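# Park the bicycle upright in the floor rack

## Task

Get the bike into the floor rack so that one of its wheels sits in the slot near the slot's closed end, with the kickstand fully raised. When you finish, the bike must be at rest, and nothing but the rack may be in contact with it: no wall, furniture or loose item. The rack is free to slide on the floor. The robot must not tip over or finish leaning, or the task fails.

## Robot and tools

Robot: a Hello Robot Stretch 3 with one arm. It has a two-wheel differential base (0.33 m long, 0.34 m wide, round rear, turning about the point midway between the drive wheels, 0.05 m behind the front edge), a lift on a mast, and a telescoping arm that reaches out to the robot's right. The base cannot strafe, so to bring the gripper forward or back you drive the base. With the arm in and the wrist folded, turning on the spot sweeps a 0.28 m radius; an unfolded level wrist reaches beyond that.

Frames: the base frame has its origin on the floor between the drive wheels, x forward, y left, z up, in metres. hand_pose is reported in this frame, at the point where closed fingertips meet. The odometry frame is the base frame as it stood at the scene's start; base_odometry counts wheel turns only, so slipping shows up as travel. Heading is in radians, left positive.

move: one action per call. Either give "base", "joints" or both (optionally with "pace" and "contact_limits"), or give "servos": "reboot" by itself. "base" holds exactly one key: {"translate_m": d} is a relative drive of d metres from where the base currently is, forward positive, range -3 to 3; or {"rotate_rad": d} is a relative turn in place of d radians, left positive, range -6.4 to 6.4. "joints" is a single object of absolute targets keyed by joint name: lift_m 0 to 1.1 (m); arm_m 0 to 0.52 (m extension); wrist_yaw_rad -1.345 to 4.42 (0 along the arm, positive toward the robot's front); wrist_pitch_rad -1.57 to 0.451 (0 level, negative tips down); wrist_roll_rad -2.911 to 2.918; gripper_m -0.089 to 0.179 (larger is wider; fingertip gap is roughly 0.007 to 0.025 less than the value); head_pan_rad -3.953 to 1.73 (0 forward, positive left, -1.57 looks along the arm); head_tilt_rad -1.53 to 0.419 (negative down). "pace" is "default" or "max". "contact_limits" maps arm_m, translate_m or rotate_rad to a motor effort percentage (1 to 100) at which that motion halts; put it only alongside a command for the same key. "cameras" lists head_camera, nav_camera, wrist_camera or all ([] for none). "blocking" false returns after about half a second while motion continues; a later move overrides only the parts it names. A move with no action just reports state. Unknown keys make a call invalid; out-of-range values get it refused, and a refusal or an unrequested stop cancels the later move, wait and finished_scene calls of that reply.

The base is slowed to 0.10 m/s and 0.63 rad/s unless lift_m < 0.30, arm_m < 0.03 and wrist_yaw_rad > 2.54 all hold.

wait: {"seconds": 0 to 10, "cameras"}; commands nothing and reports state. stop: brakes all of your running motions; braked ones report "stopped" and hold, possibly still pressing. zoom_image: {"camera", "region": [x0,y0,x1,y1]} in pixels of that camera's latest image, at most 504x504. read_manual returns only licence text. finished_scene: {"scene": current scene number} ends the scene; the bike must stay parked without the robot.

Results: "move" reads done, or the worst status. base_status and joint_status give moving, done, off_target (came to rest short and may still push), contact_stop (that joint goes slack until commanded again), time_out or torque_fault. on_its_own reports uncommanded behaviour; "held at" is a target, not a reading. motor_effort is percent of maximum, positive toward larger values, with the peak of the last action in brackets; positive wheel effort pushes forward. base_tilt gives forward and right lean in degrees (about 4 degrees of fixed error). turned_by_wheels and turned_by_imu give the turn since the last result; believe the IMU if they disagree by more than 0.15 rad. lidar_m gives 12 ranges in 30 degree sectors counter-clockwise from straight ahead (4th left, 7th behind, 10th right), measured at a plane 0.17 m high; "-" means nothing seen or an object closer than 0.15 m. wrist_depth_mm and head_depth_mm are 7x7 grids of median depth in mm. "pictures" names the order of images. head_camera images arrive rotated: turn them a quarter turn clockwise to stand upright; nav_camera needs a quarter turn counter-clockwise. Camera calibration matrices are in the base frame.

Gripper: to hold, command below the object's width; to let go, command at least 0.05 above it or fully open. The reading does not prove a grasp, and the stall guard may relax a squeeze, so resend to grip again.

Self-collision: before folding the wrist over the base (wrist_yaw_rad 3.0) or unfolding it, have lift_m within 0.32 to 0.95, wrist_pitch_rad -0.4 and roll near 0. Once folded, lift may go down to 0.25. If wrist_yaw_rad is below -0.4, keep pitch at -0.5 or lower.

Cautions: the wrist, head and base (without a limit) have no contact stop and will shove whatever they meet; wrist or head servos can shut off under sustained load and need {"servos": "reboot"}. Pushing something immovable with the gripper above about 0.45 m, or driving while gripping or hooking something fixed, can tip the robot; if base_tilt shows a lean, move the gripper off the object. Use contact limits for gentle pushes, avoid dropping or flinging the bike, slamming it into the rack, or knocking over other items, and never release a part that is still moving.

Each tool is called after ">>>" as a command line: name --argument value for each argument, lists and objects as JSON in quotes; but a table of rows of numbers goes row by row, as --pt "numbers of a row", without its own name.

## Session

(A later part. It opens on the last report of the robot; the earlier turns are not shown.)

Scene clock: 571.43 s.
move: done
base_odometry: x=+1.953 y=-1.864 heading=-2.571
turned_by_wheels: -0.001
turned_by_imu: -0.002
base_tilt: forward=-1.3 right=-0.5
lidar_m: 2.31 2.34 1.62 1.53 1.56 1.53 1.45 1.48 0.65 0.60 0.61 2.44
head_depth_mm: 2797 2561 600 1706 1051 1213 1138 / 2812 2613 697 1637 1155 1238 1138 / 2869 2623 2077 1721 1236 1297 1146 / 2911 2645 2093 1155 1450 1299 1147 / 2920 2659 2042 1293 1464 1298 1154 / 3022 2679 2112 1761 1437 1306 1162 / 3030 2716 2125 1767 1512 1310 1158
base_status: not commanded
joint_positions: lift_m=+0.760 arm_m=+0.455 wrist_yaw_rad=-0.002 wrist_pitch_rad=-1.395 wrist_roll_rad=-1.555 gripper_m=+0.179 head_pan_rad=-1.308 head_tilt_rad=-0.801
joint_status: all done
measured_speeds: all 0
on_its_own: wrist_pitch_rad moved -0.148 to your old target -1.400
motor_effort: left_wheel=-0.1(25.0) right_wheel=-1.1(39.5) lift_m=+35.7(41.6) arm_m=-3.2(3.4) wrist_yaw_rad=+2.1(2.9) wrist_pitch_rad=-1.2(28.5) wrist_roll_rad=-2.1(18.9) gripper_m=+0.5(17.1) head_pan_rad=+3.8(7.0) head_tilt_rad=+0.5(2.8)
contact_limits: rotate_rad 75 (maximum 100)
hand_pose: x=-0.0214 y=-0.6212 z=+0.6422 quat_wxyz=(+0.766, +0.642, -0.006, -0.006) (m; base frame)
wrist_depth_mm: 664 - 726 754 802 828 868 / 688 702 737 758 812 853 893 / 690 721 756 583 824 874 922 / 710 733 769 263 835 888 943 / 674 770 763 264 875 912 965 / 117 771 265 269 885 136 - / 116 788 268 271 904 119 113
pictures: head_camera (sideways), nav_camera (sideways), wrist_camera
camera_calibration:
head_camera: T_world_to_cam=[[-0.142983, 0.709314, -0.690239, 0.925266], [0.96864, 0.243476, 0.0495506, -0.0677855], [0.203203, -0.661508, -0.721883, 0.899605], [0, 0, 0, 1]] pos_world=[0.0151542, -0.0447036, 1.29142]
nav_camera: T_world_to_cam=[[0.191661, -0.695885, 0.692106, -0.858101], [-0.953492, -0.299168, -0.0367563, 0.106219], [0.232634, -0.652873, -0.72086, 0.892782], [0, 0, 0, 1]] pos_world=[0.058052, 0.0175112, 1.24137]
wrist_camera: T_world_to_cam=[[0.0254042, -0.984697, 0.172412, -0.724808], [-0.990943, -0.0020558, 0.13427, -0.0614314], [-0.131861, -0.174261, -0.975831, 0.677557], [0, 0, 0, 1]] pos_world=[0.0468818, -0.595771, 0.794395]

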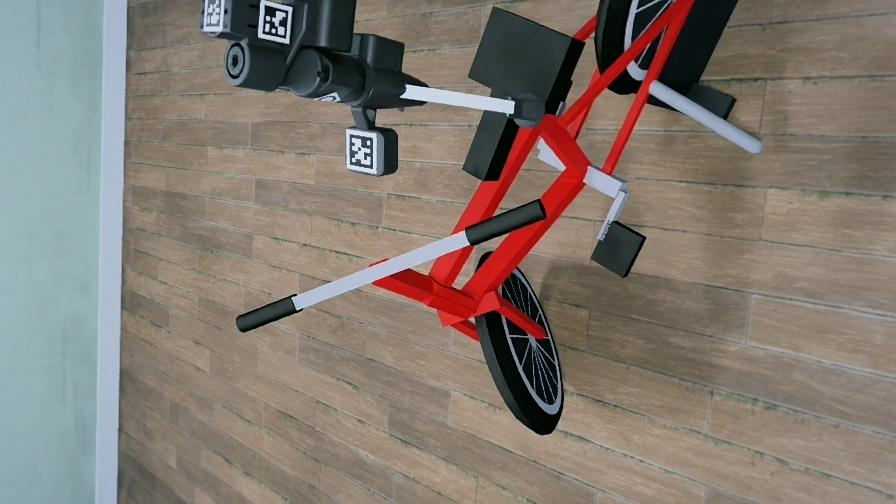

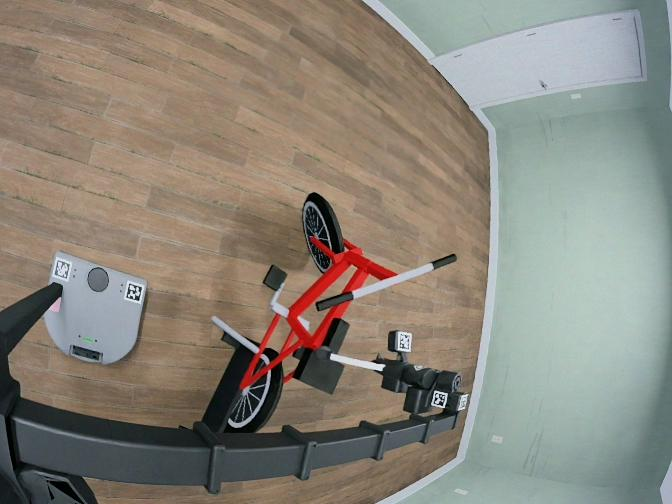

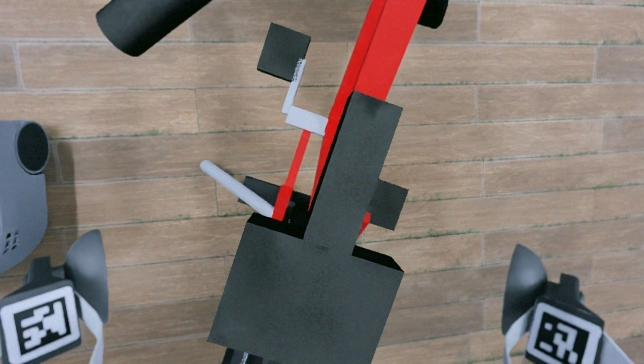

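>>> move --joints '{"arm_m": 0.3, "lift_m": 0.8}' --cameras '[]'

>>> move --base '{"rotate_rad": -0.856}' --cameras '[]'

>>> move --base '{"translate_m": 0.28}' --cameras '[]'

>>> move --base '{"rotate_rad": 0.566}' --joints '{"head_pan_rad": -1.6, "head_tilt_rad": -0.9}'

Scene clock: 589.03 s.
move: done
base_odometry: x=+1.953 y=-1.864 heading=-2.571
turned_by_wheels: +0.000
turned_by_imu: +0.000
base_tilt: forward=-1.3 right=-0.5
lidar_m: 2.31 2.34 1.62 1.53 1.56 1.53 1.45 1.47 0.65 0.60 0.61 2.45
head_depth_mm: 2792 2578 461 521 1049 1211 1136 / 2847 2607 2018 553 1009 1240 1140 / 2890 2620 2077 1010 1233 1291 1142 / 2904 2643 2087 1161 1448 1296 1144 / 2978 2661 2048 1290 1462 1297 1155 / 3011 2702 2114 1759 1436 1307 1156 / 3037 2696 2125 1763 1504 1307 1161
base_status: not commanded
joint_positions: lift_m=+0.800 arm_m=+0.300 wrist_yaw_rad=-0.001 wrist_pitch_rad=-1.395 wrist_roll_rad=-1.556 gripper_m=+0.179 head_pan_rad=-1.308 head_tilt_rad=-0.801
joint_status: all done
measured_speeds: all 0
motor_effort: left_wheel=+0.1(0.7) right_wheel=-1.0(1.2) lift_m=+34.9(40.3) arm_m=-14.6(20.6) wrist_yaw_rad=+0.0(2.5) wrist_pitch_rad=-0.8(1.3) wrist_roll_rad=-1.4(2.2) gripper_m=+0.2(1.5) head_pan_rad=+4.1(4.5) head_tilt_rad=+1.0(1.4)
contact_limits: rotate_rad 75 (maximum 100)
hand_pose: x=-0.0214 y=-0.4661 z=+0.6822 quat_wxyz=(+0.766, +0.643, -0.006, -0.005) (m; base frame)
wrist_depth_mm: 706 730 760 795 824 354 924 / 715 744 783 803 644 863 938 / 600 760 789 839 653 918 972 / 606 767 809 837 532 952 - / 617 800 822 843 332 948 - / 117 800 847 816 334 139 - / 116 828 860 698 948 119 113
pictures: none
No camera images: "cameras" was empty.

Scene clock: 591.50 s.
move: done
base_odometry: x=+1.953 y=-1.864 heading=+2.857
turned_by_wheels: -0.856
turned_by_imu: -0.840
base_tilt: forward=-1.3 right=-0.5
lidar_m: 0.85 2.33 2.31 1.95 1.54 1.53 1.66 1.46 1.45 0.68 0.60 0.61
head_depth_mm: 1511 1675 461 522 1467 1280 1138 / 1647 1842 1966 553 1418 1285 1145 / 1822 2059 2084 1609 1347 1292 1140 / 2015 2328 2097 1750 1236 1294 1152 / 2274 2520 2107 1740 1164 1265 1153 / 2594 2698 2113 1750 1438 1235 1159 / 2946 2685 2140 1767 904 1263 1166
base_status: done
joint_positions: lift_m=+0.800 arm_m=+0.300 wrist_yaw_rad=-0.001 wrist_pitch_rad=-1.395 wrist_roll_rad=-1.556 gripper_m=+0.179 head_pan_rad=-1.308 head_tilt_rad=-0.801
joint_status: not commanded
measured_speeds: all 0
motor_effort: left_wheel=+3.7(8.7) right_wheel=-4.7(8.2) lift_m=+34.4(35.2) arm_m=-15.2(15.7) wrist_yaw_rad=+1.1(2.2) wrist_pitch_rad=-1.1(1.2) wrist_roll_rad=-1.5(1.8) gripper_m=+0.5(1.3) head_pan_rad=+3.9(4.5) head_tilt_rad=+0.2(1.5)
hand_pose: x=-0.0214 y=-0.4661 z=+0.6822 quat_wxyz=(+0.766, +0.643, -0.006, -0.005) (m; base frame)
wrist_depth_mm: 697 734 772 781 842 874 930 / 722 752 793 812 718 897 930 / 599 765 797 837 729 920 968 / 603 779 815 843 898 936 - / 610 792 817 865 918 959 - / 117 800 849 889 948 136 - / 116 824 852 900 973 119 111
pictures: none
No camera images: "cameras" was empty.

Scene clock: 595.43 s.
move: done
base_odometry: x=+1.685 y=-1.785 heading=+2.857
turned_by_wheels: +0.000
turned_by_imu: +0.001
base_tilt: forward=-1.3 right=-0.5
lidar_m: 0.60 2.15 2.14 2.23 1.77 1.75 1.89 1.63 1.62 0.47 0.38 0.38
head_depth_mm: 1686 1873 460 522 1378 1280 1139 / 1843 2054 2010 552 1116 1241 1142 / 2025 2295 2079 1615 1479 1214 1145 / 2260 2473 2095 1738 856 1141 1134 / 2530 2642 2104 1742 1489 1081 1151 / 2903 2701 2124 1757 1506 1006 1102 / 2846 2687 2123 1764 1495 949 1159
base_status: done
joint_positions: lift_m=+0.800 arm_m=+0.300 wrist_yaw_rad=-0.001 wrist_pitch_rad=-1.395 wrist_roll_rad=-1.556 gripper_m=+0.179 head_pan_rad=-1.308 head_tilt_rad=-0.801
joint_status: not commanded
measured_speeds: all 0
motor_effort: left_wheel=+2.3(8.8) right_wheel=-0.5(4.3) lift_m=+32.5(34.4) arm_m=-13.3(15.2) wrist_yaw_rad=+1.6(2.7) wrist_pitch_rad=-0.8(1.3) wrist_roll_rad=-1.6(1.8) gripper_m=+0.4(1.1) head_pan_rad=+3.4(4.8) head_tilt_rad=+0.5(1.6)
hand_pose: x=-0.0214 y=-0.4661 z=+0.6822 quat_wxyz=(+0.766, +0.643, -0.006, -0.005) (m; base frame)
wrist_depth_mm: 700 732 280 280 839 869 930 / 717 741 773 288 855 903 941 / 602 769 793 532 871 914 963 / 601 775 814 831 885 936 - / 612 790 825 867 752 950 - / 117 805 839 884 934 136 - / 116 825 867 900 958 119 113
pictures: none
No camera images: "cameras" was empty.

Scene clock: 597.43 s.
move: done
base_odometry: x=+1.685 y=-1.785 heading=-2.861
turned_by_wheels: +0.566
turned_by_imu: +0.556
base_tilt: forward=-1.4 right=-0.4
lidar_m: 2.15 2.14 2.15 1.76 1.75 1.92 1.62 1.61 0.47 0.38 0.39 0.60
head_depth_mm: 2210 2211 1804 325 290 1221 1115 / 2518 2162 403 865 1005 1224 1118 / 2752 461 480 1568 928 1228 1123 / 2851 2247 487 1516 896 1232 1129 / 2761 2263 1892 1553 1057 1218 1130 / 2682 2281 1894 1613 970 1263 1137 / 2656 2282 1905 1608 1030 1225 1136
base_status: done
joint_positions: lift_m=+0.800 arm_m=+0.300 wrist_yaw_rad=-0.001 wrist_pitch_rad=-1.395 wrist_roll_rad=-1.556 gripper_m=+0.179 head_pan_rad=-1.592 head_tilt_rad=-0.889
joint_status: all done
measured_speeds: all 0
motor_effort: left_wheel=-3.7(8.9) right_wheel=+4.1(8.3) lift_m=+31.6(33.0) arm_m=-13.3(13.7) wrist_yaw_rad=+1.2(2.3) wrist_pitch_rad=-1.0(1.2) wrist_roll_rad=-1.3(1.8) gripper_m=+0.9(1.2) head_pan_rad=-2.8(5.3) head_tilt_rad=-4.9(6.2)
hand_pose: x=-0.0214 y=-0.4661 z=+0.6822 quat_wxyz=(+0.766, +0.643, -0.006, -0.005) (m; base frame)
wrist_depth_mm: 702 712 183 779 835 861 924 / 720 181 766 809 859 892 940 / 599 778 783 814 875 922 954 / 597 777 806 859 883 940 - / 612 791 825 888 911 961 - / 117 811 832 314 941 135 - / 116 816 839 317 940 119 113
pictures: head_camera (sideways), nav_camera (sideways), wrist_camera
camera_calibration:
head_camera: T_world_to_cam=[[0.0628123, 0.778311, -0.624729, 0.838649], [0.997965, -0.0420893, 0.0479022, -0.0658128], [0.0109884, -0.626466, -0.779371, 0.975536], [0, 0, 0, 1]] pos_world=[0.00228181, -0.0443601, 1.28739]
nav_camera: T_world_to_cam=[[-0.0123251, -0.779231, 0.626616, -0.771521], [-0.999056, -0.0165109, -0.0401829, 0.110954], [0.0416577, -0.626519, -0.778292, 0.968633], [0, 0, 0, 1]] pos_world=[0.0609889, 0.00750594, 1.24178]
wrist_camera: T_world_to_cam=[[0.0273619, -0.984706, 0.172064, -0.578706], [-0.990903, -0.00402911, 0.134517, -0.0675579], [-0.131766, -0.17418, -0.975858, 0.743673], [0, 0, 0, 1]] pos_world=[0.0468819, -0.440594, 0.834382]

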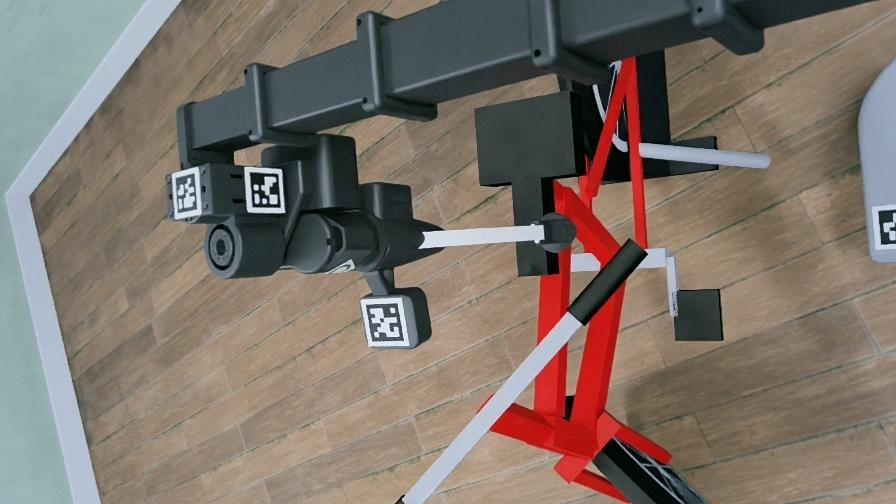

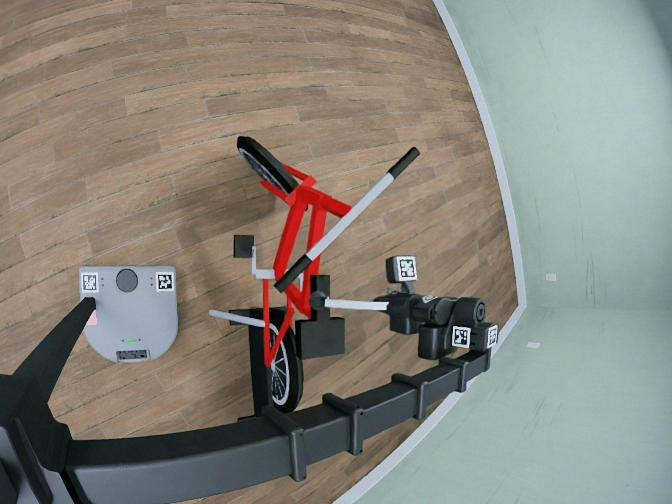

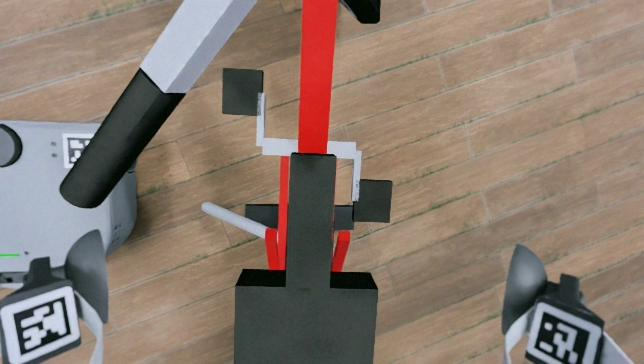

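>>> move --joints '{"arm_m": 0.332, "lift_m": 0.625}' --cameras '[]'

>>> move --joints '{"gripper_m": -0.06}' --cameras '["wrist_camera"]'

>>> move --joints '{"arm_m": 0.38, "lift_m": 0.628, "wrist_pitch_rad": -1.48}' --cameras '["wrist_camera"]'

>>> move --joints '{"arm_m": 0.42, "lift_m": 0.631, "wrist_pitch_rad": -1.56}' --cameras '["wrist_camera"]'

Scene clock: 608.87 s.
move: done
base_odometry: x=+1.685 y=-1.785 heading=-2.861
turned_by_wheels: +0.000
turned_by_imu: +0.000
base_tilt: forward=-1.3 right=-0.5
lidar_m: 2.15 2.14 2.15 1.76 1.75 1.93 1.62 1.61 0.47 0.38 0.39 0.60
head_depth_mm: 2212 2211 1855 1589 1130 445 376 / 2526 2229 1854 1500 485 442 956 / 2759 2237 1871 633 931 1227 1124 / 2844 2244 1877 696 858 1229 1126 / 2770 2263 1885 1616 1055 1219 1124 / 2681 2278 1900 1616 965 1256 1130 / 2631 2279 1909 1602 1032 1223 1132
base_status: not commanded
joint_positions: lift_m=+0.625 arm_m=+0.332 wrist_yaw_rad=-0.001 wrist_pitch_rad=-1.395 wrist_roll_rad=-1.556 gripper_m=+0.179 head_pan_rad=-1.592 head_tilt_rad=-0.889
joint_status: all done
measured_speeds: all 0
motor_effort: left_wheel=-3.6(4.6) right_wheel=+3.9(4.2) lift_m=+17.4(25.4) arm_m=+15.7(23.9) wrist_yaw_rad=+2.1(2.5) wrist_pitch_rad=-0.6(1.2) wrist_roll_rad=-1.6(1.8) gripper_m=-0.4(1.4) head_pan_rad=-2.9(4.2) head_tilt_rad=-5.2(6.1)
hand_pose: x=-0.0214 y=-0.4980 z=+0.5072 quat_wxyz=(+0.766, +0.643, -0.006, -0.005) (m; base frame)
wrist_depth_mm: 555 579 595 636 662 694 715 / 565 591 441 645 682 715 736 / 564 604 624 450 690 729 764 / 520 614 625 127 716 740 779 / 465 627 121 122 714 746 808 / 117 642 124 125 745 136 817 / 116 650 126 128 754 119 113
pictures: none
No camera images: "cameras" was empty.

Scene clock: 611.80 s.
move: done
base_odometry: x=+1.685 y=-1.785 heading=-2.861
turned_by_wheels: +0.000
turned_by_imu: +0.000
base_tilt: forward=-1.3 right=-0.5
lidar_m: 2.16 2.14 2.15 1.76 1.75 1.93 1.62 1.61 0.47 0.38 0.39 0.60
head_depth_mm: 2230 2221 1838 1590 1130 444 377 / 2526 2238 1866 1508 486 443 953 / 2731 2251 1859 632 930 1230 1122 / 2827 2248 1873 696 873 1233 1130 / 2766 2280 1887 1615 1053 1215 1129 / 2694 2279 1899 1624 967 1260 1134 / 2610 2299 1915 1603 1031 1228 1134
base_status: not commanded
joint_positions: lift_m=+0.625 arm_m=+0.332 wrist_yaw_rad=-0.001 wrist_pitch_rad=-1.414 wrist_roll_rad=-1.556 gripper_m=-0.058 head_pan_rad=-1.592 head_tilt_rad=-0.889
joint_status: all done
measured_speeds: all 0
motor_effort: left_wheel=-4.2(4.4) right_wheel=+4.1(4.2) lift_m=+23.2(23.2) arm_m=+15.0(16.3) wrist_yaw_rad=+0.1(2.6) wrist_pitch_rad=+2.5(2.7) wrist_roll_rad=-1.3(1.8) gripper_m=-36.7(99.9) head_pan_rad=-4.2(4.3) head_tilt_rad=-5.0(5.8)
hand_pose: x=-0.0214 y=-0.4932 z=+0.5068 quat_wxyz=(+0.760, +0.650, -0.006, -0.006) (m; base frame)
wrist_depth_mm: 564 581 593 155 659 683 723 / 571 591 442 651 673 702 732 / 532 611 623 456 694 709 750 / 502 615 636 125 702 731 766 / 507 626 123 123 476 751 803 / 561 638 125 125 148 769 801 / 630 113 126 127 123 783 826
pictures: wrist_camera
camera_calibration:
wrist_camera: T_world_to_cam=[[0.0271618, -0.987809, 0.153285, -0.567242], [-0.990908, -0.00639308, 0.134388, -0.045174], [-0.13177, -0.155542, -0.979001, 0.578596], [0, 0, 0, 1]] pos_world=[0.0468854, -0.47062, 0.659467]

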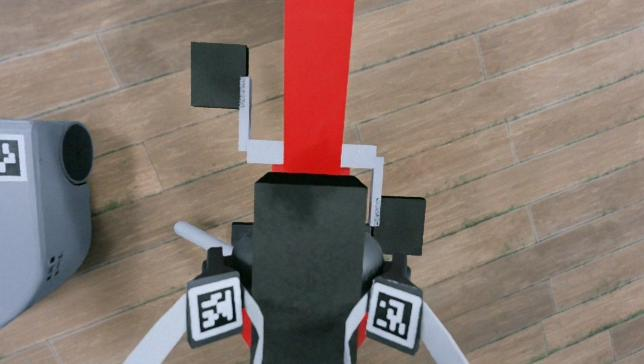

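Scene clock: 613.27 s.
move: off_target
base_odometry: x=+1.685 y=-1.785 heading=-2.861
turned_by_wheels: +0.000
turned_by_imu: +0.000
base_tilt: forward=-1.3 right=-0.5
lidar_m: 2.15 2.14 2.17 1.76 1.75 1.92 1.62 1.61 0.47 0.54 0.59 0.61
head_depth_mm: 2216 2227 1856 1593 1143 432 374 / 2522 2232 1854 587 482 437 956 / 2757 2243 650 867 977 1227 1119 / 2814 2272 1801 733 922 1235 1127 / 2760 2271 1895 1582 1079 1218 1129 / 2698 2285 1896 1618 999 1256 1129 / 2607 2308 1899 1594 1030 1243 1135
base_status: not commanded
joint_positions: lift_m=+0.628 arm_m=+0.380 wrist_yaw_rad=-0.002 wrist_pitch_rad=-1.551 wrist_roll_rad=-1.556 gripper_m=-0.052 head_pan_rad=-1.592 head_tilt_rad=-0.889
joint_status: wrist_pitch_rad off_target (ended at -1.551, target -1.480); the others done
measured_speeds: translate_m=+0.000 rotate_rad=+0.000 lift_m=-0.001 arm_m=+0.000 wrist_yaw_rad=+0.000 wrist_pitch_rad=+0.000 wrist_roll_rad=+0.000 head_pan_rad=+0.000 head_tilt_rad=+0.000
on_its_own: gripper_m is held at -0.053, not at your -0.060, by its stall guard, which is still easing; wrist_pitch_rad is at rest, and its effort (+13.2) is outside its rest range (-8 to +12)
motor_effort: left_wheel=-3.9(4.7) right_wheel=+6.1(6.2) lift_m=+5.9(36.0) arm_m=+20.8(26.2) wrist_yaw_rad=+1.6(2.8) wrist_pitch_rad=+13.2(14.9) wrist_roll_rad=-1.3(1.8) gripper_m=-22.9(36.6) head_pan_rad=-3.0(4.0) head_tilt_rad=-5.0(5.9)
hand_pose: x=-0.0213 y=-0.5059 z=+0.5101 quat_wxyz=(+0.714, +0.700, -0.006, -0.006) (m; base frame)
wrist_depth_mm: 615 631 622 157 633 631 639 / 625 636 632 169 644 643 649 / 503 641 649 410 655 655 663 / 504 652 651 127 667 669 677 / 509 662 147 126 464 681 694 / 522 694 129 128 698 707 707 / 701 702 123 131 123 726 739
pictures: wrist_camera
camera_calibration:
wrist_camera: T_world_to_cam=[[0.026594, -0.999507, 0.0167164, -0.516561], [-0.990947, -0.0241575, 0.132065, -0.0534428], [-0.131596, -0.0200772, -0.9911, 0.654548], [0, 0, 0, 1]] pos_world=[0.0469146, -0.504455, 0.664415]

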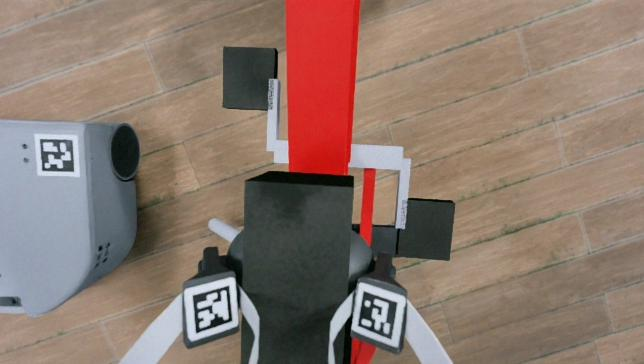

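Scene clock: 614.63 s.
move: contact_stop
base_odometry: x=+1.685 y=-1.785 heading=-2.861
turned_by_wheels: +0.000
turned_by_imu: -0.002
base_tilt: forward=-1.4 right=-0.4
lidar_m: 2.15 2.14 2.16 1.76 1.75 1.93 1.63 1.62 0.47 0.55 0.60 0.62
head_depth_mm: 2225 2220 1848 1586 1068 429 370 / 2513 2226 1873 562 477 432 951 / 2713 2232 665 884 1130 1224 1125 / 2825 2252 683 873 1049 1249 1130 / 2784 2279 1889 1576 1338 1215 1127 / 2686 2275 1901 1559 1248 1262 1130 / 2645 2291 1902 1609 1046 1242 1137
base_status: not commanded
joint_positions: lift_m=+0.633 arm_m=+0.420 wrist_yaw_rad=-0.002 wrist_pitch_rad=-1.557 wrist_roll_rad=-1.556 gripper_m=-0.047 head_pan_rad=-1.592 head_tilt_rad=-0.889
joint_status: lift_m contact_stop (moved +0.004 of +0.003); the others done
joint sent to its limit — wrist_pitch_rad, lower limit.
measured_speeds: all 0
on_its_own: gripper_m is held at -0.048, not at your -0.060, by its stall guard, which is not easing now; lift_m is slack since a contact_stop
motor_effort: left_wheel=-4.2(4.8) right_wheel=+6.1(6.3) lift_m=+25.7(38.7) arm_m=+17.0(25.1) wrist_yaw_rad=+1.6(2.6) wrist_pitch_rad=+0.2(12.3) wrist_roll_rad=-1.7(1.8) gripper_m=-20.7(22.7) head_pan_rad=-3.7(4.1) head_tilt_rad=-5.0(5.7)
hand_pose: x=-0.0213 y=-0.5446 z=+0.5147 quat_wxyz=(+0.712, +0.702, -0.006, -0.006) (m; base frame)
wrist_depth_mm: 627 637 626 159 644 643 642 / 635 639 449 642 650 646 644 / 548 657 653 452 662 666 662 / 512 658 667 130 676 674 677 / 518 678 586 127 470 688 702 / 533 699 130 130 694 704 707 / 703 112 132 132 125 715 718
pictures: wrist_camera
camera_calibration:
wrist_camera: T_world_to_cam=[[0.0265853, -0.999581, 0.0114475, -0.552607], [-0.990948, -0.0248448, 0.131927, -0.055281], [-0.131587, -0.0148512, -0.991193, 0.661198], [0, 0, 0, 1]] pos_world=[0.0469158, -0.543929, 0.668994]

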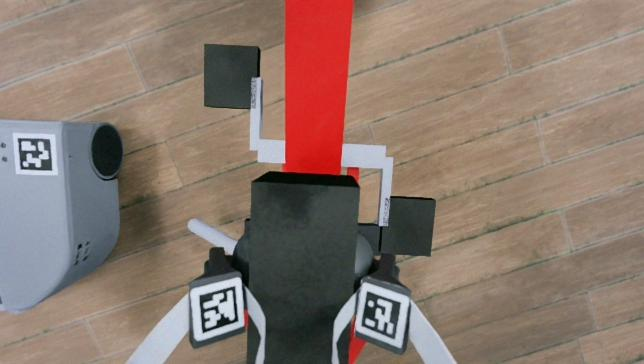

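>>> move --base '{"translate_m": -0.1}' --contact_limits '{"translate_m": 80}' --joints '{"lift_m": 0.634, "arm_m": 0.425, "head_pan_rad": -2.1}' --cameras '["wrist_camera", "head_camera"]'

Scene clock: 619.83 s.
move: done
base_odometry: x=+1.781 y=-1.758 heading=-2.860
turned_by_wheels: +0.001
turned_by_imu: +0.002
base_tilt: forward=-1.3 right=-0.4
lidar_m: 2.24 2.23 2.12 1.73 1.72 1.87 1.53 0.66 0.49 0.51 0.70 2.76
head_depth_mm: 1456 1641 1819 1590 1393 1235 1113 / 1542 1755 1856 1597 1340 1242 370 / 1650 1901 1865 1615 1228 415 941 / 1771 2060 1881 1618 480 472 1129 / 1902 2152 1879 1612 501 1216 1130 / 2073 2246 1897 572 945 1239 1129 / 2262 2291 674 707 865 1206 1140
base_status: done
joint_positions: lift_m=+0.634 arm_m=+0.425 wrist_yaw_rad=-0.017 wrist_pitch_rad=-1.530 wrist_roll_rad=-1.532 gripper_m=-0.044 head_pan_rad=-2.092 head_tilt_rad=-0.889
joint_status: all done
measured_speeds: all 0
on_its_own: gripper_m is held at -0.045, not at your -0.060, by its stall guard, which is not easing now; right_wheel is at rest, and its effort (-22.6) is outside its rest range (-21 to +21); wrist_yaw_rad is at rest, and its effort (+14.4) is outside its rest range (-9 to +9)
motor_effort: left_wheel=+9.8(12.8) right_wheel=-22.6(31.7) lift_m=+23.4(38.0) arm_m=-16.8(20.1) wrist_yaw_rad=+14.4(17.0) wrist_pitch_rad=-4.5(4.9) wrist_roll_rad=-9.4(9.8) gripper_m=-18.4(21.4) head_pan_rad=-3.6(6.8) head_tilt_rad=-4.8(5.7)
contact_limits: translate_m 80 (maximum 100)
hand_pose: x=-0.0211 y=-0.5564 z=+0.5158 quat_wxyz=(+0.721, +0.693, -0.020, -0.020) (m; base frame)
wrist_depth_mm: 615 619 629 631 639 647 655 / 634 627 629 456 650 662 662 / 630 648 657 461 669 676 680 / 532 661 663 129 674 680 691 / 521 675 671 130 471 696 714 / 531 684 126 132 475 720 723 / 683 699 122 135 123 736 732
pictures: head_camera (sideways), wrist_camera
camera_calibration:
head_camera: T_world_to_cam=[[0.428237, 0.653016, -0.624646, 0.836313], [0.855664, -0.515311, 0.0479, -0.0649419], [-0.290608, -0.555, -0.779437, 0.977461], [0, 0, 0, 1]] pos_world=[-0.0185139, -0.0371001, 1.28738]
wrist_camera: T_world_to_cam=[[-0.0133627, -0.999202, 0.0376398, -0.578567], [-0.991132, 0.0182131, 0.131625, -0.0314107], [-0.132205, -0.0355472, -0.990585, 0.650262], [0, 0, 0, 1]] pos_world=[0.0471046, -0.554418, 0.670051]

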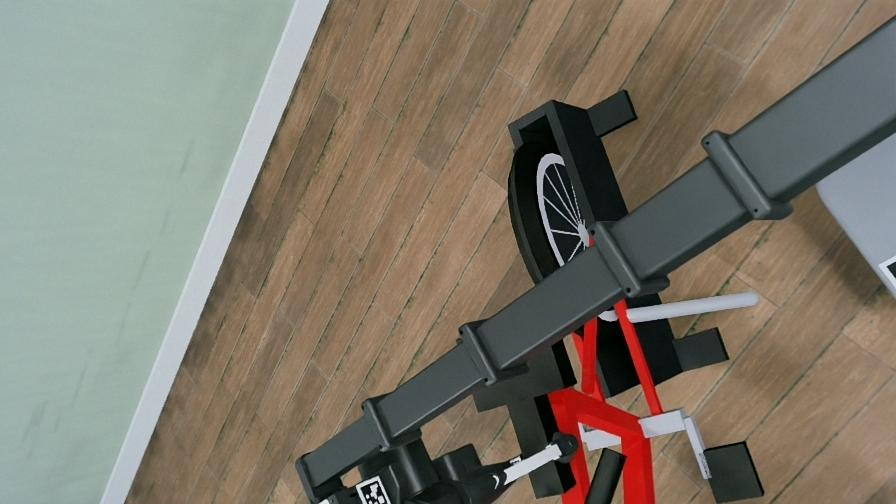

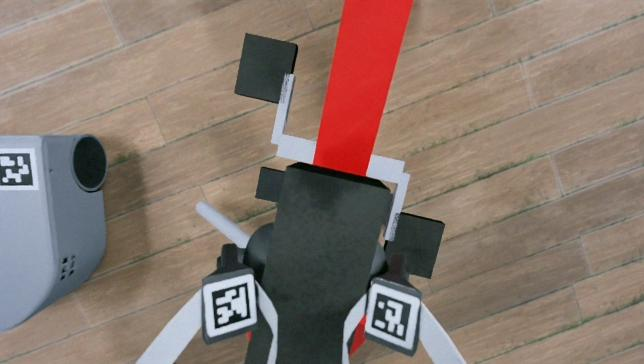

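>>> move --base '{"translate_m": -0.06}' --contact_limits '{"translate_m": 80}' --cameras '["wrist_camera", "head_camera"]'

>>> zoom_image --camera "head_camera" --region '[450, 60, 750, 360]'

Scene clock: 625.43 s.
move: done
base_odometry: x=+1.838 y=-1.741 heading=-2.859
turned_by_wheels: +0.001
turned_by_imu: +0.001
base_tilt: forward=-1.3 right=-0.4
lidar_m: 2.30 2.29 2.08 1.70 1.69 1.80 1.48 0.62 0.50 0.50 0.51 2.82
head_depth_mm: 1395 1582 1767 1588 1388 1237 1114 / 1479 1702 1825 1591 1366 1241 370 / 1588 1826 1866 1595 1213 415 943 / 1712 1986 1875 1607 1032 472 1127 / 1844 2129 1881 1610 501 1233 1129 / 1995 2220 1909 571 950 1222 1135 / 2193 2279 675 709 907 1227 1136
base_status: done
joint_positions: lift_m=+0.634 arm_m=+0.425 wrist_yaw_rad=-0.022 wrist_pitch_rad=-1.509 wrist_roll_rad=-1.520 gripper_m=-0.044 head_pan_rad=-2.092 head_tilt_rad=-0.889
joint_status: not commanded
measured_speeds: all 0
on_its_own: gripper_m is held at -0.045, not at your -0.060, by its stall guard, which is not easing now; right_wheel is at rest, and its effort (-28.4) is outside its rest range (-21 to +21); wrist_yaw_rad is at rest, and its effort (+19.4) is outside its rest range (-9 to +9); wrist_pitch_rad is at rest, and its effort (-8.6) is outside its rest range (-8 to +12)
motor_effort: left_wheel=+11.5(19.1) right_wheel=-28.4(46.9) lift_m=+24.8(25.0) arm_m=-14.7(15.9) wrist_yaw_rad=+19.4(19.9) wrist_pitch_rad=-8.6(8.6) wrist_roll_rad=-13.4(13.6) gripper_m=-20.0(20.4) head_pan_rad=-3.0(4.1) head_tilt_rad=-5.1(5.6)
contact_limits: translate_m 80 (maximum 100)
hand_pose: x=-0.0212 y=-0.5617 z=+0.5155 quat_wxyz=(+0.728, +0.685, -0.026, -0.026) (m; base frame)
wrist_depth_mm: 612 618 626 627 648 655 669 / 620 628 639 460 663 673 680 / 624 635 653 467 666 680 699 / 544 657 657 131 688 685 718 / 541 660 670 132 474 701 720 / 544 677 124 135 151 719 741 / 675 691 138 136 125 743 753
pictures: head_camera (sideways), wrist_camera
camera_calibration:
head_camera: T_world_to_cam=[[0.428313, 0.652991, -0.62462, 0.836278], [0.855611, -0.515399, 0.0478993, -0.0649406], [-0.290651, -0.554948, -0.779458, 0.977489], [0, 0, 0, 1]] pos_world=[-0.0185174, -0.0370971, 1.28738]
wrist_camera: T_world_to_cam=[[-0.0296692, -0.997844, 0.0585349, -0.594192], [-0.990703, 0.0371343, 0.130878, -0.0203111], [-0.13277, -0.0541077, -0.989669, 0.638867], [0, 0, 0, 1]] pos_world=[0.0470707, -0.557589, 0.669706]

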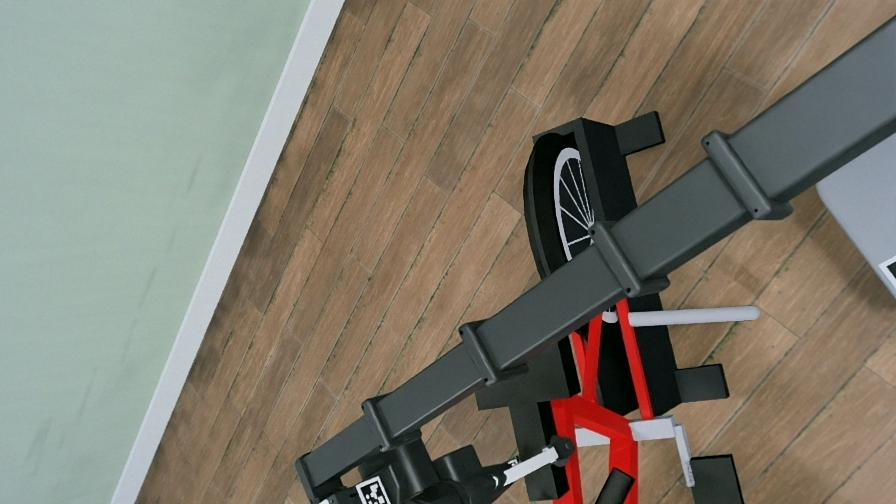

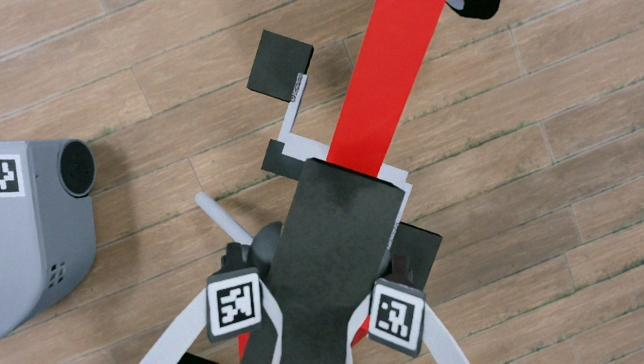

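Scaled by 1.680 from the camera's 896x504 image, which has a finer 1280x720 frame.

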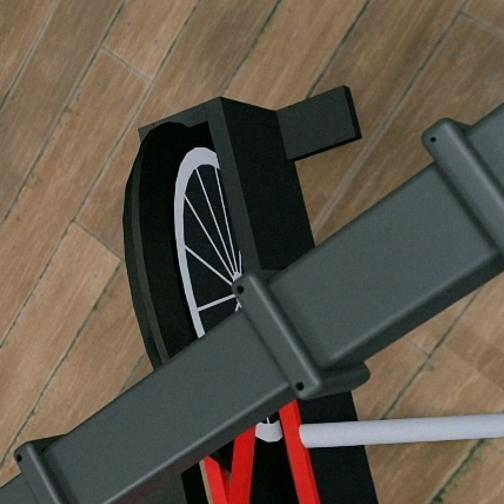

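>>> move --joints '{"arm_m": 0.38, "wrist_pitch_rad": -1.45}' --cameras '["wrist_camera"]'

>>> move --joints '{"arm_m": 0.355, "wrist_pitch_rad": -1.4}' --cameras '["wrist_camera"]'

Scene clock: 631.47 s.
move: off_target
base_odometry: x=+1.838 y=-1.741 heading=-2.859
turned_by_wheels: +0.000
turned_by_imu: +0.000
base_tilt: forward=-1.3 right=-0.4
lidar_m: 2.30 2.29 2.09 1.71 1.69 1.80 1.47 0.62 0.50 0.50 0.51 2.82
head_depth_mm: 1399 1581 1759 1596 1391 1242 1113 / 1487 1704 1820 1595 1375 1241 370 / 1590 1845 1853 1592 1208 415 941 / 1705 1993 1870 1609 1035 446 1128 / 1842 2117 1884 1616 505 1231 1126 / 2000 2206 1898 573 933 1219 1133 / 2192 2294 1921 635 865 1219 1136
base_status: not commanded
joint_positions: lift_m=+0.634 arm_m=+0.380 wrist_yaw_rad=-0.009 wrist_pitch_rad=-1.353 wrist_roll_rad=-1.522 gripper_m=-0.044 head_pan_rad=-2.092 head_tilt_rad=-0.889
joint_status: wrist_pitch_rad off_target (ended at -1.353, target -1.450); the others done
measured_speeds: all 0
on_its_own: gripper_m is held at -0.045, not at your -0.060, by its stall guard, which is not easing now; right_wheel is at rest, and its effort (-26.7) is outside its rest range (-21 to +21); wrist_pitch_rad is at rest, and its effort (-17.9) is outside its rest range (-8 to +12)
motor_effort: left_wheel=+14.1(14.4) right_wheel=-26.7(28.4) lift_m=+26.9(34.5) arm_m=-22.2(25.6) wrist_yaw_rad=+7.5(19.7) wrist_pitch_rad=-17.9(18.8) wrist_roll_rad=-13.0(13.7) gripper_m=-20.1(21.3) head_pan_rad=-2.7(4.0) head_tilt_rad=-5.7(5.8)
contact_limits: translate_m 80 (maximum 100)
hand_pose: x=-0.0217 y=-0.5569 z=+0.5173 quat_wxyz=(+0.779, +0.626, -0.022, -0.019) (m; base frame)
wrist_depth_mm: 557 584 612 635 690 727 785 / 566 589 454 652 710 752 800 / 576 607 626 658 711 771 820 / 583 613 639 134 729 774 830 / 592 613 651 135 753 801 850 / 605 635 125 137 143 807 875 / 622 635 123 137 124 825 910
pictures: wrist_camera
camera_calibration:
wrist_camera: T_world_to_cam=[[-0.0144695, -0.976791, 0.213704, -0.657807], [-0.990955, 0.0425259, 0.12728, -0.0163308], [-0.133414, -0.20993, -0.968571, 0.543154], [0, 0, 0, 1]] pos_world=[0.0467631, -0.527822, 0.668738]

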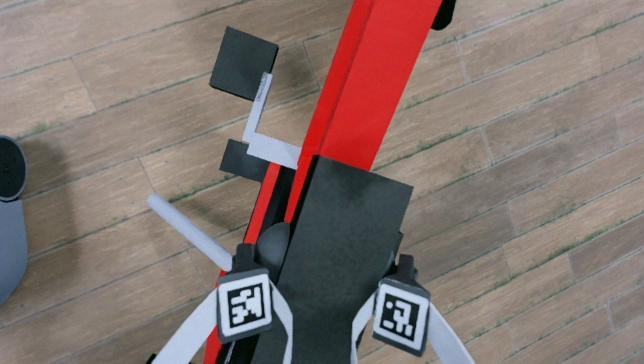

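Scene clock: 632.60 s.
move: off_target
base_odometry: x=+1.838 y=-1.741 heading=-2.859
turned_by_wheels: +0.000
turned_by_imu: +0.000
base_tilt: forward=-1.3 right=-0.4
lidar_m: 2.30 2.29 2.09 1.70 1.70 1.81 1.47 0.62 0.49 0.49 0.51 2.82
head_depth_mm: 1395 1587 1759 1593 1393 1240 1116 / 1493 1699 1821 1588 1374 1242 370 / 1594 1825 1859 1597 1204 415 942 / 1709 1990 1878 1614 1035 468 1124 / 1840 2124 1897 1612 500 1233 1128 / 1998 2218 1890 578 878 1220 1135 / 2175 2290 1895 617 898 1209 1139
base_status: not commanded
joint_positions: lift_m=+0.634 arm_m=+0.355 wrist_yaw_rad=+0.000 wrist_pitch_rad=-1.288 wrist_roll_rad=-1.530 gripper_m=-0.044 head_pan_rad=-2.092 head_tilt_rad=-0.889
joint_status: wrist_pitch_rad off_target (ended at -1.288, target -1.400); the others done
measured_speeds: all 0
on_its_own: gripper_m is held at -0.045, not at your -0.060, by its stall guard, which is not easing now; right_wheel is at rest, and its effort (-27.0) is outside its rest range (-21 to +21); wrist_pitch_rad is at rest, and its effort (-20.6) is outside its rest range (-8 to +12)
motor_effort: left_wheel=+14.0(14.5) right_wheel=-27.0(27.0) lift_m=+40.0(40.0) arm_m=-22.4(26.7) wrist_yaw_rad=-1.1(8.3) wrist_pitch_rad=-20.6(21.5) wrist_roll_rad=-9.7(12.9) gripper_m=-20.8(21.1) head_pan_rad=-3.5(4.2) head_tilt_rad=-4.7(5.8)
contact_limits: translate_m 80 (maximum 100)
hand_pose: x=-0.0213 y=-0.5485 z=+0.5199 quat_wxyz=(+0.799, +0.600, -0.016, -0.012) (m; base frame)
wrist_depth_mm: 544 578 606 638 740 773 839 / 551 583 452 659 736 787 869 / 560 589 621 653 747 812 899 / 571 600 630 138 750 819 921 / 574 610 638 139 780 856 942 / 581 626 124 140 143 864 954 / 597 629 122 141 124 889 -
pictures: wrist_camera
camera_calibration:
wrist_camera: T_world_to_cam=[[0.00287624, -0.960904, 0.276865, -0.673878], [-0.991325, 0.0336417, 0.127057, -0.02148], [-0.131404, -0.274829, -0.952472, 0.503592], [0, 0, 0, 1]] pos_world=[0.0468188, -0.508408, 0.66896]

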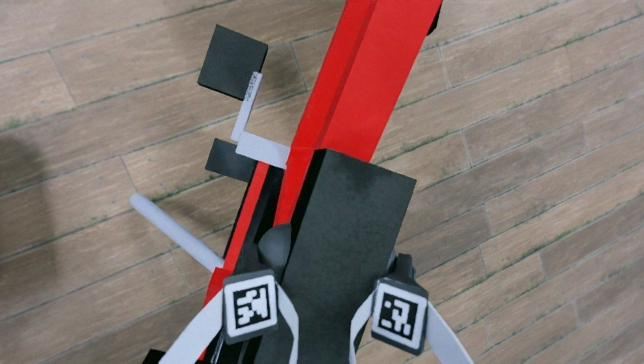

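>>> move --joints '{"arm_m": 0.365, "wrist_pitch_rad": -1.3}' --cameras '[]'

>>> move --joints '{"gripper_m": 0.179}' --cameras '["wrist_camera"]'

>>> move --joints '{"lift_m": 0.8}' --cameras '["wrist_camera", "head_camera"]'

Scene clock: 635.90 s.
move: done
base_odometry: x=+1.838 y=-1.741 heading=-2.860
turned_by_wheels: -0.001
turned_by_imu: -0.001
base_tilt: forward=-1.3 right=-0.4
lidar_m: 2.30 2.29 2.09 1.71 1.70 1.81 1.48 0.62 0.50 0.50 0.51 2.81
head_depth_mm: 1403 1582 1766 1589 1385 1238 1114 / 1486 1700 1823 1590 1371 1244 370 / 1587 1835 1856 1604 1209 415 945 / 1708 1993 1881 1615 1038 469 1121 / 1841 2116 1886 1623 500 1234 1129 / 1997 2212 1905 568 939 1220 1134 / 2187 2306 1898 623 867 1225 1137
base_status: not commanded
joint_positions: lift_m=+0.634 arm_m=+0.365 wrist_yaw_rad=-0.007 wrist_pitch_rad=-1.271 wrist_roll_rad=-1.530 gripper_m=-0.044 head_pan_rad=-2.092 head_tilt_rad=-0.889
joint_status: all done
measured_speeds: all 0
on_its_own: gripper_m is held at -0.045, not at your -0.060, by its stall guard, which is not easing now
motor_effort: left_wheel=+3.8(14.1) right_wheel=-7.8(27.0) lift_m=+20.8(41.4) arm_m=+13.9(18.1) wrist_yaw_rad=+5.6(6.7) wrist_pitch_rad=-5.1(20.6) wrist_roll_rad=-10.2(10.4) gripper_m=-20.7(21.0) head_pan_rad=-2.7(4.2) head_tilt_rad=-5.0(5.6)
contact_limits: translate_m 80 (maximum 100)
hand_pose: x=-0.0217 y=-0.5626 z=+0.5209 quat_wxyz=(+0.804, +0.594, -0.018, -0.015) (m; base frame)
wrist_depth_mm: 538 575 601 643 729 781 860 / 555 584 452 651 743 796 895 / 557 593 619 - 743 823 901 / 568 601 631 138 770 829 935 / 571 600 640 139 791 867 960 / 585 615 125 140 801 888 - / 600 619 124 141 124 912 -
pictures: none
No camera images: "cameras" was empty.

Scene clock: 638.67 s.
move: done
base_odometry: x=+1.838 y=-1.741 heading=-2.860
turned_by_wheels: +0.000
turned_by_imu: +0.000
base_tilt: forward=-1.3 right=-0.4
lidar_m: 2.30 2.28 2.09 1.70 1.70 1.81 1.47 0.62 0.50 0.50 0.51 2.82
head_depth_mm: 1399 1587 1769 1590 1397 1238 1110 / 1488 1702 1830 1592 1377 1246 370 / 1588 1827 1863 1605 1208 415 942 / 1690 1994 1875 1610 1041 469 1123 / 1836 2113 1903 1624 501 1233 1126 / 2005 2220 1895 570 865 1218 1136 / 2184 2309 1909 625 869 1220 1140
base_status: not commanded
joint_positions: lift_m=+0.634 arm_m=+0.365 wrist_yaw_rad=-0.003 wrist_pitch_rad=-1.296 wrist_roll_rad=-1.555 gripper_m=+0.179 head_pan_rad=-2.092 head_tilt_rad=-0.889
joint_status: all done
measured_speeds: all 0
motor_effort: left_wheel=+1.0(4.2) right_wheel=-0.8(8.1) lift_m=+36.0(36.0) arm_m=+5.0(14.1) wrist_yaw_rad=+2.6(6.6) wrist_pitch_rad=-0.7(5.4) wrist_roll_rad=-1.9(10.2) gripper_m=+0.8(82.1) head_pan_rad=-3.5(4.0) head_tilt_rad=-4.8(5.9)
contact_limits: translate_m 80 (maximum 100)
hand_pose: x=-0.0215 y=-0.5565 z=+0.5196 quat_wxyz=(+0.797, +0.604, -0.007, -0.006) (m; base frame)
wrist_depth_mm: 538 570 590 637 721 767 827 / 552 582 600 653 735 771 847 / 559 595 613 456 742 790 866 / 568 608 632 138 746 827 890 / 571 614 639 139 775 822 920 / 117 629 409 139 792 136 961 / 116 642 174 140 804 119 114
pictures: wrist_camera
camera_calibration:
wrist_camera: T_world_to_cam=[[0.0246373, -0.96283, 0.268983, -0.67795], [-0.990903, 0.0120883, 0.134031, -0.036926], [-0.132301, -0.269838, -0.953773, 0.504489], [0, 0, 0, 1]] pos_world=[0.0468571, -0.516174, 0.668475]

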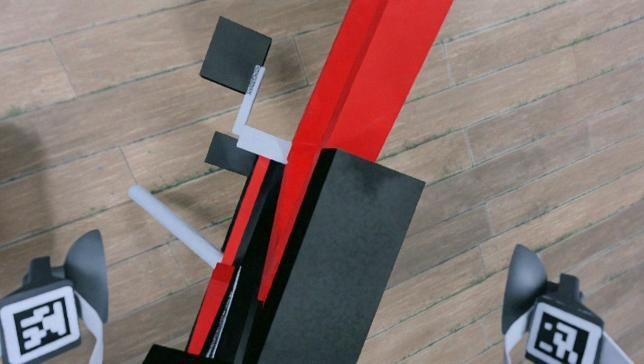

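Scene clock: 641.00 s.
move: done
base_odometry: x=+1.838 y=-1.741 heading=-2.860
turned_by_wheels: +0.000
turned_by_imu: +0.000
base_tilt: forward=-1.3 right=-0.5
lidar_m: 2.29 2.28 2.09 1.70 1.70 1.81 1.47 0.62 0.50 0.50 0.51 2.82
head_depth_mm: 1398 1579 1765 1598 1392 1283 - / 1489 1697 1817 1597 1423 - 981 / 1585 1824 1868 1602 290 1207 982 / 1704 1985 1871 336 299 1251 1125 / 1838 2119 1884 344 1064 1233 1132 / 1996 2226 401 1592 948 1225 1130 / 2199 2124 511 1598 895 1220 1137
base_status: not commanded
joint_positions: lift_m=+0.800 arm_m=+0.365 wrist_yaw_rad=-0.003 wrist_pitch_rad=-1.296 wrist_roll_rad=-1.555 gripper_m=+0.179 head_pan_rad=-2.092 head_tilt_rad=-0.889
joint_status: all done
measured_speeds: all 0
motor_effort: left_wheel=+0.6(1.3) right_wheel=-0.7(1.1) lift_m=+34.5(41.6) arm_m=-2.7(5.0) wrist_yaw_rad=+2.2(4.0) wrist_pitch_rad=-0.7(1.0) wrist_roll_rad=-1.8(2.3) gripper_m=+0.7(1.2) head_pan_rad=-4.1(4.1) head_tilt_rad=-5.3(5.9)
contact_limits: translate_m 80 (maximum 100)
hand_pose: x=-0.0215 y=-0.5563 z=+0.6856 quat_wxyz=(+0.797, +0.604, -0.007, -0.006) (m; base frame)
wrist_depth_mm: 684 695 181 780 872 947 - / 683 - 762 809 900 980 - / 679 740 777 857 913 - - / 709 744 788 871 947 - - / 661 768 626 882 970 - - / 117 772 296 903 983 136 - / 116 294 302 924 - 119 113
pictures: head_camera (sideways), wrist_camera
camera_calibration:
head_camera: T_world_to_cam=[[0.428321, 0.653002, -0.624603, 0.836256], [0.85561, -0.515401, 0.0478988, -0.06494], [-0.290643, -0.554933, -0.779472, 0.977506], [0, 0, 0, 1]] pos_world=[-0.0185173, -0.0370968, 1.28738]
wrist_camera: T_world_to_cam=[[0.0248296, -0.963014, 0.268306, -0.722057], [-0.9909, 0.0118073, 0.134079, -0.0593599], [-0.132288, -0.269194, -0.953957, 0.663321], [0, 0, 0, 1]] pos_world=[0.0468578, -0.516088, 0.834472]

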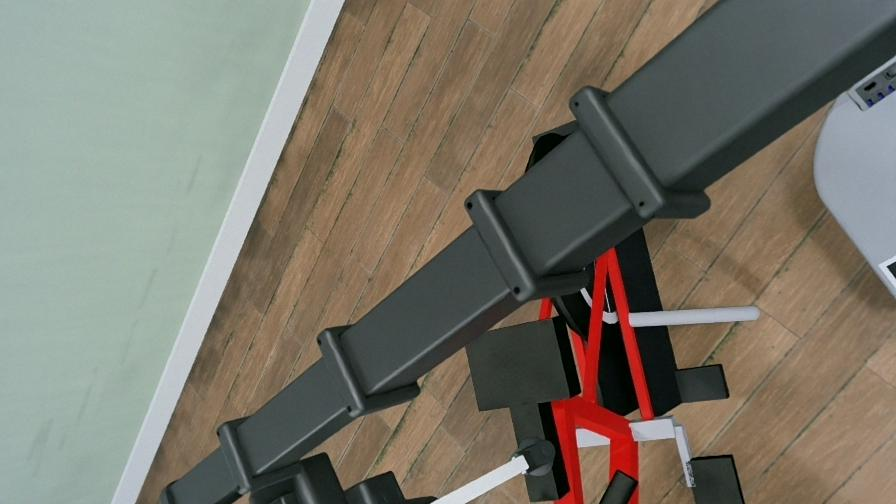

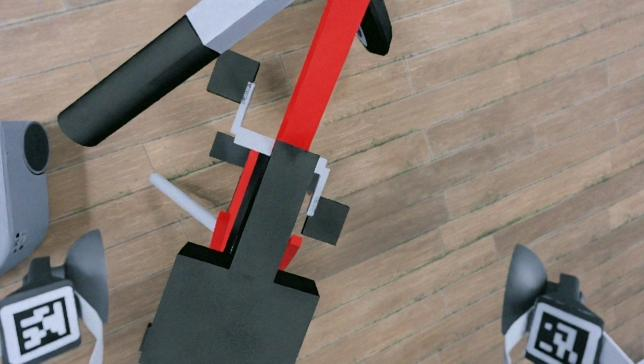

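>>> move --joints '{"arm_m": 0.1, "head_pan_rad": -1.75, "head_tilt_rad": -1.0}' --cameras '["head_camera", "wrist_camera"]'

>>> zoom_image --camera "head_camera" --region '[460, 120, 800, 460]'

Scene clock: 649.60 s.
move: done
base_odometry: x=+1.838 y=-1.741 heading=-2.860
turned_by_wheels: +0.000
turned_by_imu: +0.000
base_tilt: forward=-1.3 right=-0.5
lidar_m: 2.30 2.28 2.09 1.70 1.69 1.81 1.48 0.62 0.50 0.50 0.51 2.81
head_depth_mm: 1772 1876 1670 1432 - - 1061 / 1967 1938 1619 297 1194 1194 969 / 2160 1937 346 353 1283 1210 968 / 2284 1946 335 352 1172 1202 985 / 2307 1965 1704 366 1288 1218 1115 / 2322 1978 1706 1106 454 1225 1118 / 2342 1990 1712 1047 1356 1226 1118
base_status: not commanded
joint_positions: lift_m=+0.800 arm_m=+0.100 wrist_yaw_rad=-0.001 wrist_pitch_rad=-1.297 wrist_roll_rad=-1.557 gripper_m=+0.179 head_pan_rad=-1.758 head_tilt_rad=-0.987
joint_status: all done
measured_speeds: all 0
motor_effort: left_wheel=+0.6(1.3) right_wheel=-0.6(1.1) lift_m=+33.9(35.2) arm_m=-14.7(22.9) wrist_yaw_rad=+1.5(3.0) wrist_pitch_rad=-0.5(0.9) wrist_roll_rad=-1.3(2.2) gripper_m=-0.1(1.3) head_pan_rad=+3.6(6.5) head_tilt_rad=-5.7(7.8)
contact_limits: translate_m 80 (maximum 100)
hand_pose: x=-0.0214 y=-0.2911 z=+0.6855 quat_wxyz=(+0.797, +0.604, -0.006, -0.005) (m; base frame)
wrist_depth_mm: 666 714 767 819 886 512 380 / 680 731 774 823 878 564 - / 568 608 785 855 681 997 - / 574 612 805 845 687 - - / 579 623 834 864 510 - - / 117 793 836 845 375 138 - / 116 805 858 716 561 119 114
pictures: head_camera (sideways), wrist_camera
camera_calibration:
head_camera: T_world_to_cam=[[0.201375, 0.81405, -0.544767, 0.733627], [0.976416, -0.211028, 0.0455945, -0.062671], [-0.0778449, -0.5411, -0.837347, 1.05145], [0, 0, 0, 1]] pos_world=[-0.00469101, -0.0414931, 1.28294]
wrist_camera: T_world_to_cam=[[0.0284932, -0.963118, 0.267567, -0.4661], [-0.990867, 0.00807949, 0.1346, -0.063845], [-0.131798, -0.268958, -0.954092, 0.734862], [0, 0, 0, 1]] pos_world=[0.0468718, -0.250746, 0.834432]

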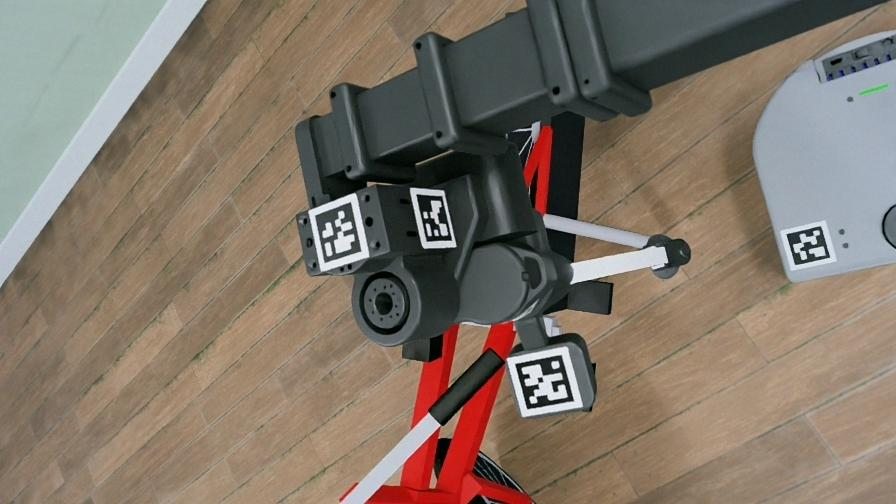

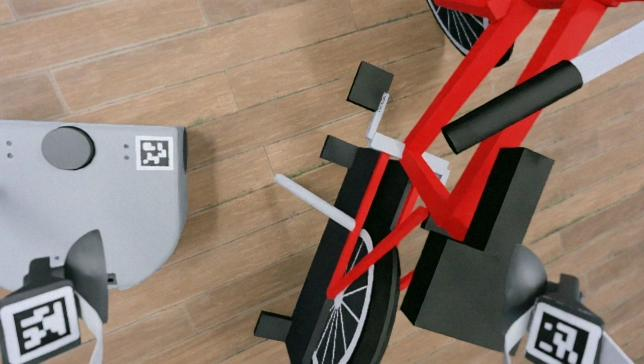

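Scaled by 1.482 from the camera's 896x504 image, which has a finer 1280x720 frame.

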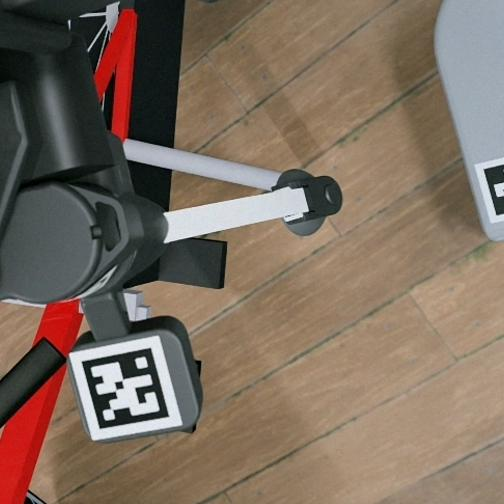

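>>> zoom_image --camera "wrist_camera" --region '[240, 130, 440, 330]'

Scaled by 2.520.

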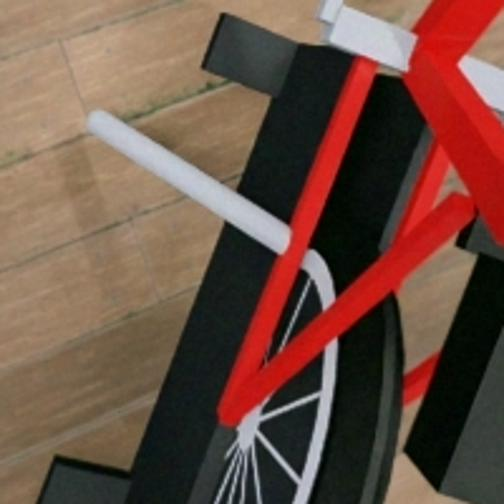

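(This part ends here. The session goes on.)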